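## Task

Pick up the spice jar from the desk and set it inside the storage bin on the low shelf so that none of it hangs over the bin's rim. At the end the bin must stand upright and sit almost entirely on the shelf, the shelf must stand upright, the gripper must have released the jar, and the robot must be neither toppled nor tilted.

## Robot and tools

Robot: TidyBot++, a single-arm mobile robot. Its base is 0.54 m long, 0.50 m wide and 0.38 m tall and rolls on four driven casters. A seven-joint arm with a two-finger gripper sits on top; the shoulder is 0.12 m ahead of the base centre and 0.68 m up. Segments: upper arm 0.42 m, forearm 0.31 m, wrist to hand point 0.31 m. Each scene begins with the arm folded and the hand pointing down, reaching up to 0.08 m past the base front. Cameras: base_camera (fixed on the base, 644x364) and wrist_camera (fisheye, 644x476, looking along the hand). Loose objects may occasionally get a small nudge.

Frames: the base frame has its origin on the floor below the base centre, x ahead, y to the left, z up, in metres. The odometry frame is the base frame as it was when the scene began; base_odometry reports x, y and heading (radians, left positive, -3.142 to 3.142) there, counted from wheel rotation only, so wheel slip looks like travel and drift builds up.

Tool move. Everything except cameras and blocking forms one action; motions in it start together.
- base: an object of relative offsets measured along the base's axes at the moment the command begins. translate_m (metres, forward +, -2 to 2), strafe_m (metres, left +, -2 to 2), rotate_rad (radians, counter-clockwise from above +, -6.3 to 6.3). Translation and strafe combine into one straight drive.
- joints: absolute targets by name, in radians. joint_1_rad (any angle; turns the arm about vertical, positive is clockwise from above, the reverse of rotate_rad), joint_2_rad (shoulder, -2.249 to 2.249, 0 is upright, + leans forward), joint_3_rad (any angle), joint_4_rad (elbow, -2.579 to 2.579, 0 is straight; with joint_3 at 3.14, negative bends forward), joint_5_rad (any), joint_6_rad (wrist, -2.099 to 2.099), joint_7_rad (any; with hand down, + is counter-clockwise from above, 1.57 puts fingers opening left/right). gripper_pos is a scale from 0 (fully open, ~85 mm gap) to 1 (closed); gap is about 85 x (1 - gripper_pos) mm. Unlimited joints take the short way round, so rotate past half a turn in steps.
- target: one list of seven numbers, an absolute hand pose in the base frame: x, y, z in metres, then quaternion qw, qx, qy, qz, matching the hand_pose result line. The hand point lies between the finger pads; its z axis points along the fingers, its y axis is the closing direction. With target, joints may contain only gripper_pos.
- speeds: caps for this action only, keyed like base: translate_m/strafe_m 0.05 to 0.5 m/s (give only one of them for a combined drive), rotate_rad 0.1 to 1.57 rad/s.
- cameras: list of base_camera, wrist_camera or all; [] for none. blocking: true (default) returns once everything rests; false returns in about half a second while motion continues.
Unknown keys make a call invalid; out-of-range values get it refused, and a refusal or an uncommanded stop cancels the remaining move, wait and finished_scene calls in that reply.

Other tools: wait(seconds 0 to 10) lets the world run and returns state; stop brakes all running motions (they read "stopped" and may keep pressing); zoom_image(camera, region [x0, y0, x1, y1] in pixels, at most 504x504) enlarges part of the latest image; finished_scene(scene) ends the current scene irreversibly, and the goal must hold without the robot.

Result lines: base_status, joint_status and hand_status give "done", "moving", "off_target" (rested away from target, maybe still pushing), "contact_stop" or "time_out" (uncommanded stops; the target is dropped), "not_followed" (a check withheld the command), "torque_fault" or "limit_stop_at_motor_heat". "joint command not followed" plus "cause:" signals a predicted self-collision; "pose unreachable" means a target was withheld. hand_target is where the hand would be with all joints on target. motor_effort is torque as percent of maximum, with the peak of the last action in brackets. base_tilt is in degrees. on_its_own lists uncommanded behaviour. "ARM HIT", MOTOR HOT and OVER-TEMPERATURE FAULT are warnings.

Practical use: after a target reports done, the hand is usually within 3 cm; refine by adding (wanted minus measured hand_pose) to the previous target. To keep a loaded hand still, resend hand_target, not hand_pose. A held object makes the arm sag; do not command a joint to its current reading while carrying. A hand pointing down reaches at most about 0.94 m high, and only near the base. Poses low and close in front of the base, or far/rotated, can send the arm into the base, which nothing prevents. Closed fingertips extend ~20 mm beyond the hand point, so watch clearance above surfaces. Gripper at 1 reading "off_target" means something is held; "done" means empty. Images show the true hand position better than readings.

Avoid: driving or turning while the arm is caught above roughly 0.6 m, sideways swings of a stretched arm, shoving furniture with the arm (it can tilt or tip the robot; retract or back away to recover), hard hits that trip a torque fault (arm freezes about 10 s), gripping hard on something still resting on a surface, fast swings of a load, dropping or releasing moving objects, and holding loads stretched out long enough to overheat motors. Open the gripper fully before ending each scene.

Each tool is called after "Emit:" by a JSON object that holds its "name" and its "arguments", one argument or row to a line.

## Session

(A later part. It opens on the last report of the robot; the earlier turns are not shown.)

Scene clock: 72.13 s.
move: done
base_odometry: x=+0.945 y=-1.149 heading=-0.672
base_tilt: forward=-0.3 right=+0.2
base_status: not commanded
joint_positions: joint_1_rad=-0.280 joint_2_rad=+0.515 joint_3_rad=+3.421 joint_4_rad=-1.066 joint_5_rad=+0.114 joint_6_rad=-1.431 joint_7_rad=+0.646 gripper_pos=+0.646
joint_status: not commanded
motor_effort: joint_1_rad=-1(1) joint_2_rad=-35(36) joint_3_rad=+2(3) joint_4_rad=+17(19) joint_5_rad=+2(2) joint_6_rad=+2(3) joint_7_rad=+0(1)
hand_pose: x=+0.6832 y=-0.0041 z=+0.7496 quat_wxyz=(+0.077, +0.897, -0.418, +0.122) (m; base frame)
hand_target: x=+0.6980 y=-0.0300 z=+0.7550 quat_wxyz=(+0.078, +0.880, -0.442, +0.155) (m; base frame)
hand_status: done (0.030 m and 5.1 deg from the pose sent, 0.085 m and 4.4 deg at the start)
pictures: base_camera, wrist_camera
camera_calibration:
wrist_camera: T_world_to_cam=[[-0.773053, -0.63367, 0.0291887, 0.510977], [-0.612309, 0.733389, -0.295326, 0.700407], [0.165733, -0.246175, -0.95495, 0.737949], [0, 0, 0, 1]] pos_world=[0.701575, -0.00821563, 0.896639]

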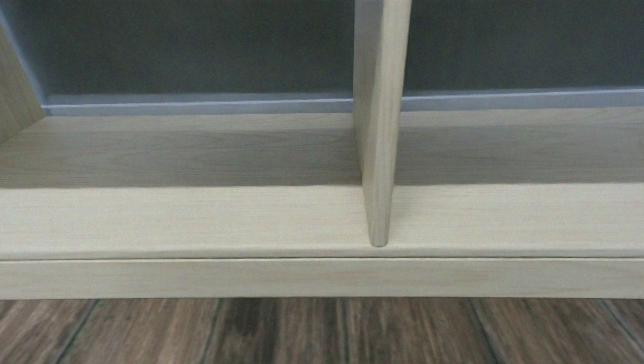

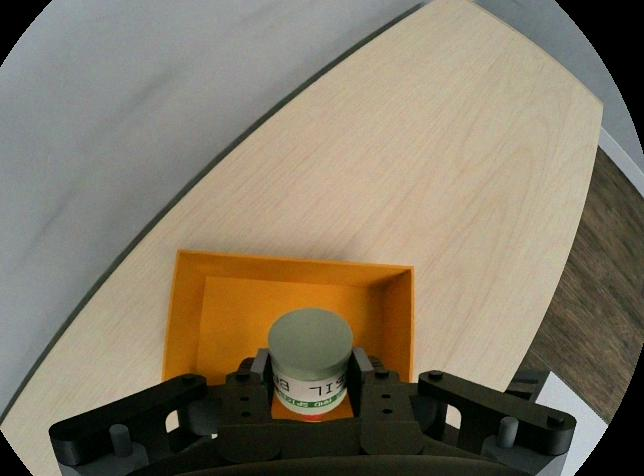

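Emit:
{"name": "move", "arguments": {
  "target": [0.726, -0.045, 0.7, 0.0778, 0.8802, -0.4416, 0.1552],
  "cameras": ["wrist_camera"]
}}

Scene clock: 74.50 s.
move: done
base_odometry: x=+0.944 y=-1.149 heading=-0.672
base_tilt: forward=-0.3 right=+0.2
base_status: not commanded
joint_positions: joint_1_rad=-0.251 joint_2_rad=+0.604 joint_3_rad=+3.445 joint_4_rad=-1.108 joint_5_rad=+0.114 joint_6_rad=-1.303 joint_7_rad=+0.646 gripper_pos=+0.646
joint_status: not commanded
motor_effort: joint_1_rad=-1(2) joint_2_rad=-38(40) joint_3_rad=+3(4) joint_4_rad=+18(19) joint_5_rad=+2(3) joint_6_rad=+2(3) joint_7_rad=-1(1)
hand_pose: x=+0.7115 y=-0.0314 z=+0.6931 quat_wxyz=(+0.093, +0.891, -0.426, +0.128) (m; base frame)
hand_target: x=+0.7260 y=-0.0450 z=+0.7000 quat_wxyz=(+0.078, +0.880, -0.442, +0.155) (m; base frame)
hand_status: done (0.021 m and 4.2 deg from the pose sent, 0.077 m and 5.1 deg at the start)
pictures: wrist_camera
camera_calibration:
wrist_camera: T_world_to_cam=[[-0.786897, -0.615018, 0.050464, 0.51292], [-0.596174, 0.736577, -0.319424, 0.726328], [0.159281, -0.281439, -0.946267, 0.67008], [0, 0, 0, 1]] pos_world=[0.729902, -0.0309548, 0.840198]

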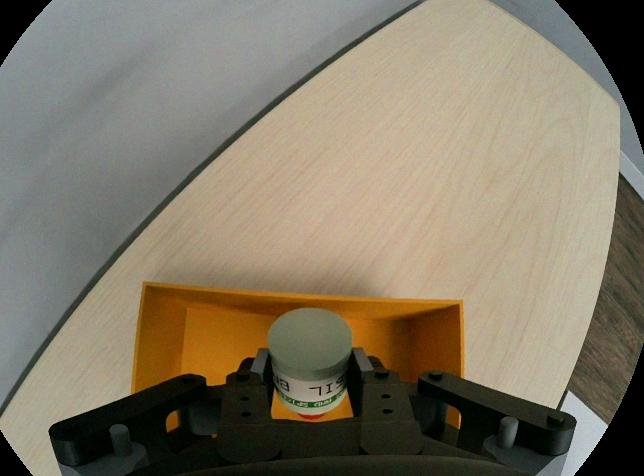

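Emit:
{"name": "move", "arguments": {
  "target": [0.722, -0.038, 0.655, 0.0778, 0.8802, -0.4416, 0.1552],
  "cameras": ["wrist_camera"]
}}

Scene clock: 77.03 s.
move: done
base_odometry: x=+0.944 y=-1.149 heading=-0.672
base_tilt: forward=-0.3 right=+0.2
base_status: not commanded
joint_positions: joint_1_rad=-0.260 joint_2_rad=+0.602 joint_3_rad=+3.470 joint_4_rad=-1.218 joint_5_rad=+0.114 joint_6_rad=-1.174 joint_7_rad=+0.636 gripper_pos=+0.646
joint_status: not commanded
motor_effort: joint_1_rad=-1(1) joint_2_rad=-33(37) joint_3_rad=+3(4) joint_4_rad=+16(18) joint_5_rad=+1(2) joint_6_rad=+3(4) joint_7_rad=-1(1)
hand_pose: x=+0.7115 y=-0.0425 z=+0.6639 quat_wxyz=(+0.092, +0.888, -0.428, +0.140) (m; base frame)
hand_target: x=+0.7220 y=-0.0380 z=+0.6550 quat_wxyz=(+0.078, +0.880, -0.442, +0.155) (m; base frame)
hand_status: done (0.015 m and 3.1 deg from the pose sent, 0.040 m and 4.2 deg at the start)
pictures: wrist_camera
camera_calibration:
wrist_camera: T_world_to_cam=[[-0.790069, -0.611869, 0.037509, 0.518455], [-0.585793, 0.735535, -0.340345, 0.731738], [0.180657, -0.290868, -0.939552, 0.619304], [0, 0, 0, 1]] pos_world=[0.726381, -0.0408565, 0.811465]

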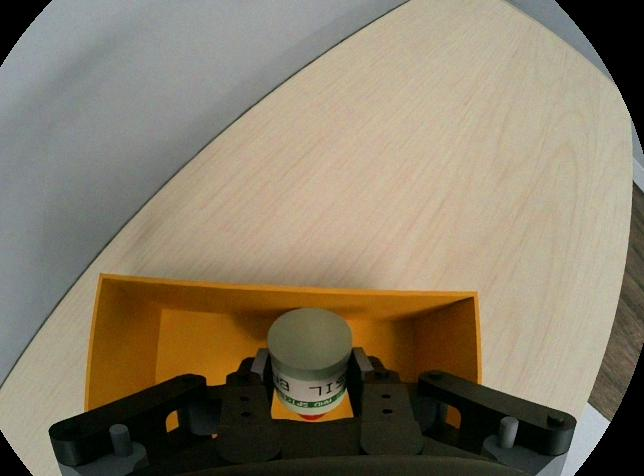

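Emit:
{"name": "move", "arguments": {
  "target": [0.724, -0.028, 0.635, 0.0778, 0.8802, -0.4416, 0.1552],
  "cameras": ["wrist_camera"]
}}

Scene clock: 78.27 s.
move: done
base_odometry: x=+0.944 y=-1.149 heading=-0.672
base_tilt: forward=-0.3 right=+0.2
base_status: not commanded
joint_positions: joint_1_rad=-0.282 joint_2_rad=+0.601 joint_3_rad=+3.492 joint_4_rad=-1.234 joint_5_rad=+0.114 joint_6_rad=-1.132 joint_7_rad=+0.615 gripper_pos=+0.646
joint_status: not commanded
motor_effort: joint_1_rad=-1(2) joint_2_rad=-29(33) joint_3_rad=+2(3) joint_4_rad=+12(16) joint_5_rad=+0(2) joint_6_rad=+2(3) joint_7_rad=-1(1)
hand_pose: x=+0.7188 y=-0.0403 z=+0.6635 quat_wxyz=(+0.089, +0.884, -0.431, +0.157) (m; base frame)
hand_target: x=+0.7240 y=-0.0280 z=+0.6350 quat_wxyz=(+0.078, +0.880, -0.442, +0.155) (m; base frame)
hand_status: done (0.031 m and 1.8 deg from the pose sent, 0.035 m and 3.1 deg at the start)
pictures: wrist_camera
camera_calibration:
wrist_camera: T_world_to_cam=[[-0.794534, -0.607053, 0.0142056, 0.544525], [-0.569169, 0.73639, -0.365756, 0.739095], [0.211572, -0.298691, -0.930602, 0.589702], [0, 0, 0, 1]] pos_world=[0.728549, -0.0375676, 0.811371]

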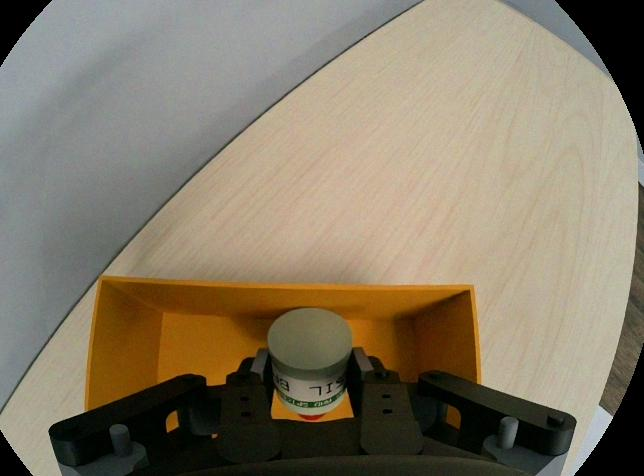

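Emit:
{"name": "move", "arguments": {
  "target": [0.722, -0.038, 0.652, 0.0778, 0.8802, -0.4416, 0.1552],
  "cameras": []
}}

Emit:
{"name": "move", "arguments": {
  "joints": {"gripper_pos":0.4},
  "cameras": ["wrist_camera"]
}}

Scene clock: 79.33 s.
move: done
base_odometry: x=+0.944 y=-1.149 heading=-0.672
base_tilt: forward=-0.3 right=+0.2
base_status: not commanded
joint_positions: joint_1_rad=-0.281 joint_2_rad=+0.600 joint_3_rad=+3.492 joint_4_rad=-1.234 joint_5_rad=+0.114 joint_6_rad=-1.132 joint_7_rad=+0.615 gripper_pos=+0.646
joint_status: not commanded
motor_effort: joint_1_rad=+0(1) joint_2_rad=-33(33) joint_3_rad=+4(4) joint_4_rad=+14(15) joint_5_rad=+2(2) joint_6_rad=+2(3) joint_7_rad=+0(1)
hand_pose: x=+0.7190 y=-0.0413 z=+0.6641 quat_wxyz=(+0.088, +0.884, -0.432, +0.157) (m; base frame)
hand_target: x=+0.7220 y=-0.0380 z=+0.6520 quat_wxyz=(+0.078, +0.880, -0.442, +0.155) (m; base frame)
hand_status: done (0.013 m and 1.7 deg from the pose sent, 0.012 m and 1.8 deg at the start)
pictures: none
No camera images: "cameras" was empty.

Scene clock: 80.30 s.
move: done
base_odometry: x=+0.944 y=-1.149 heading=-0.672
base_tilt: forward=-0.3 right=+0.2
base_status: not commanded
joint_positions: joint_1_rad=-0.281 joint_2_rad=+0.613 joint_3_rad=+3.492 joint_4_rad=-1.237 joint_5_rad=+0.114 joint_6_rad=-1.132 joint_7_rad=+0.615 gripper_pos=+0.400
joint_status: all done
motor_effort: joint_1_rad=+0(1) joint_2_rad=-37(38) joint_3_rad=+4(4) joint_4_rad=+16(18) joint_5_rad=+2(3) joint_6_rad=+3(3) joint_7_rad=+0(1)
hand_pose: x=+0.7175 y=-0.0415 z=+0.6555 quat_wxyz=(+0.093, +0.885, -0.431, +0.151) (m; base frame)
hand_target: x=+0.7220 y=-0.0380 z=+0.6520 quat_wxyz=(+0.078, +0.880, -0.442, +0.155) (m; base frame)
hand_status: not commanded
pictures: wrist_camera
camera_calibration:
wrist_camera: T_world_to_cam=[[-0.795472, -0.605358, 0.0276607, 0.534743], [-0.572785, 0.736199, -0.360457, 0.735581], [0.197842, -0.302577, -0.932366, 0.59308], [0, 0, 0, 1]] pos_world=[0.729367, -0.03837, 0.803321]

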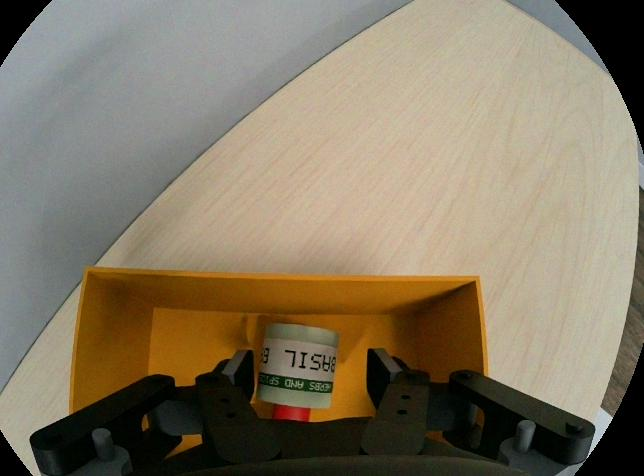

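Jar is lying in the bin. Retreat up.

Emit:
{"name": "move", "arguments": {
  "target": [0.71, -0.02, 0.86, 0.0778, 0.8802, -0.4416, 0.1552],
  "cameras": ["wrist_camera"]
}}

Emit:
{"name": "move", "arguments": {
  "base": {"translate_m":-0.4},
  "cameras": ["wrist_camera"]
}}

Emit:
{"name": "finished_scene", "arguments": {
  "scene": 1
}}

Scene clock: 83.40 s.
move: done
base_odometry: x=+0.944 y=-1.149 heading=-0.672
base_tilt: forward=-0.3 right=+0.2
base_status: not commanded
joint_positions: joint_1_rad=-0.226 joint_2_rad=+0.615 joint_3_rad=+3.453 joint_4_rad=-0.570 joint_5_rad=+0.114 joint_6_rad=-1.724 joint_7_rad=+0.650 gripper_pos=+0.400
joint_status: not commanded
motor_effort: joint_1_rad=-1(1) joint_2_rad=-37(39) joint_3_rad=+2(5) joint_4_rad=+17(19) joint_5_rad=+2(3) joint_6_rad=+3(4) joint_7_rad=+0(1)
hand_pose: x=+0.7227 y=-0.0210 z=+0.8577 quat_wxyz=(+0.073, +0.870, -0.454, +0.177) (m; base frame)
hand_target: x=+0.7100 y=-0.0200 z=+0.8600 quat_wxyz=(+0.078, +0.880, -0.442, +0.155) (m; base frame)
hand_status: done (0.013 m and 3.1 deg from the pose sent, 0.206 m and 2.3 deg at the start)
pictures: wrist_camera
camera_calibration:
wrist_camera: T_world_to_cam=[[-0.819461, -0.571714, -0.0403265, 0.622107], [-0.514975, 0.765364, -0.386031, 0.777104], [0.251564, -0.29557, -0.921604, 0.738818], [0, 0, 0, 1]] pos_world=[0.724122, -0.0207267, 1.00597]

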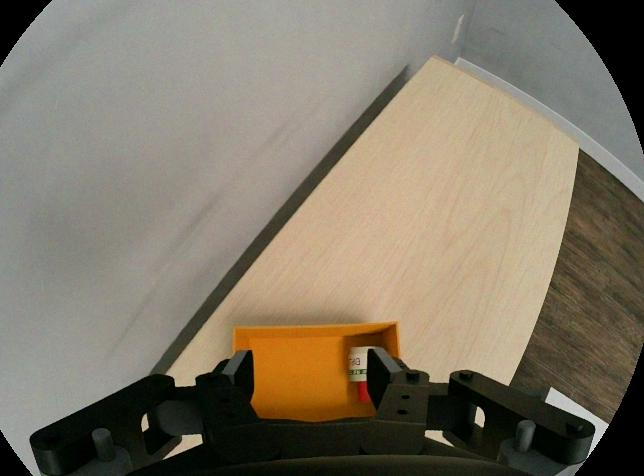

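Scene clock: 85.47 s.
move: done
base_odometry: x=+0.631 y=-0.900 heading=-0.672
base_tilt: forward=-0.3 right=+0.2
base_status: done
joint_positions: joint_1_rad=-0.217 joint_2_rad=+0.620 joint_3_rad=+3.449 joint_4_rad=-0.566 joint_5_rad=+0.114 joint_6_rad=-1.735 joint_7_rad=+0.650 gripper_pos=+0.400
joint_status: not commanded
motor_effort: joint_1_rad=+0(7) joint_2_rad=-37(41) joint_3_rad=+2(4) joint_4_rad=+16(18) joint_5_rad=+2(3) joint_6_rad=+3(4) joint_7_rad=-1(1)
hand_pose: x=+0.7208 y=-0.0242 z=+0.8550 quat_wxyz=(+0.076, +0.870, -0.457, +0.171) (m; base frame)
hand_target: x=+0.7100 y=-0.0200 z=+0.8600 quat_wxyz=(+0.078, +0.880, -0.442, +0.155) (m; base frame)
hand_status: not commanded
pictures: wrist_camera
camera_calibration:
wrist_camera: T_world_to_cam=[[-0.82422, -0.565421, -0.0309923, 0.614209], [-0.51387, 0.769824, -0.378561, 0.770443], [0.237905, -0.296091, -0.925057, 0.748642], [0, 0, 0, 1]] pos_world=[0.724046, -0.0241532, 1.00323]

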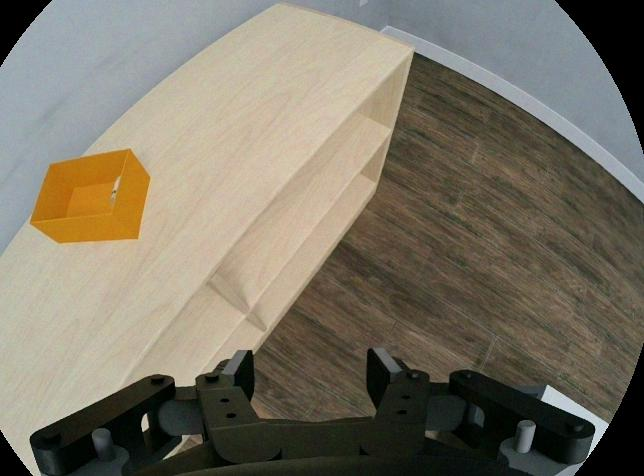

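The scene is finished: the task was done.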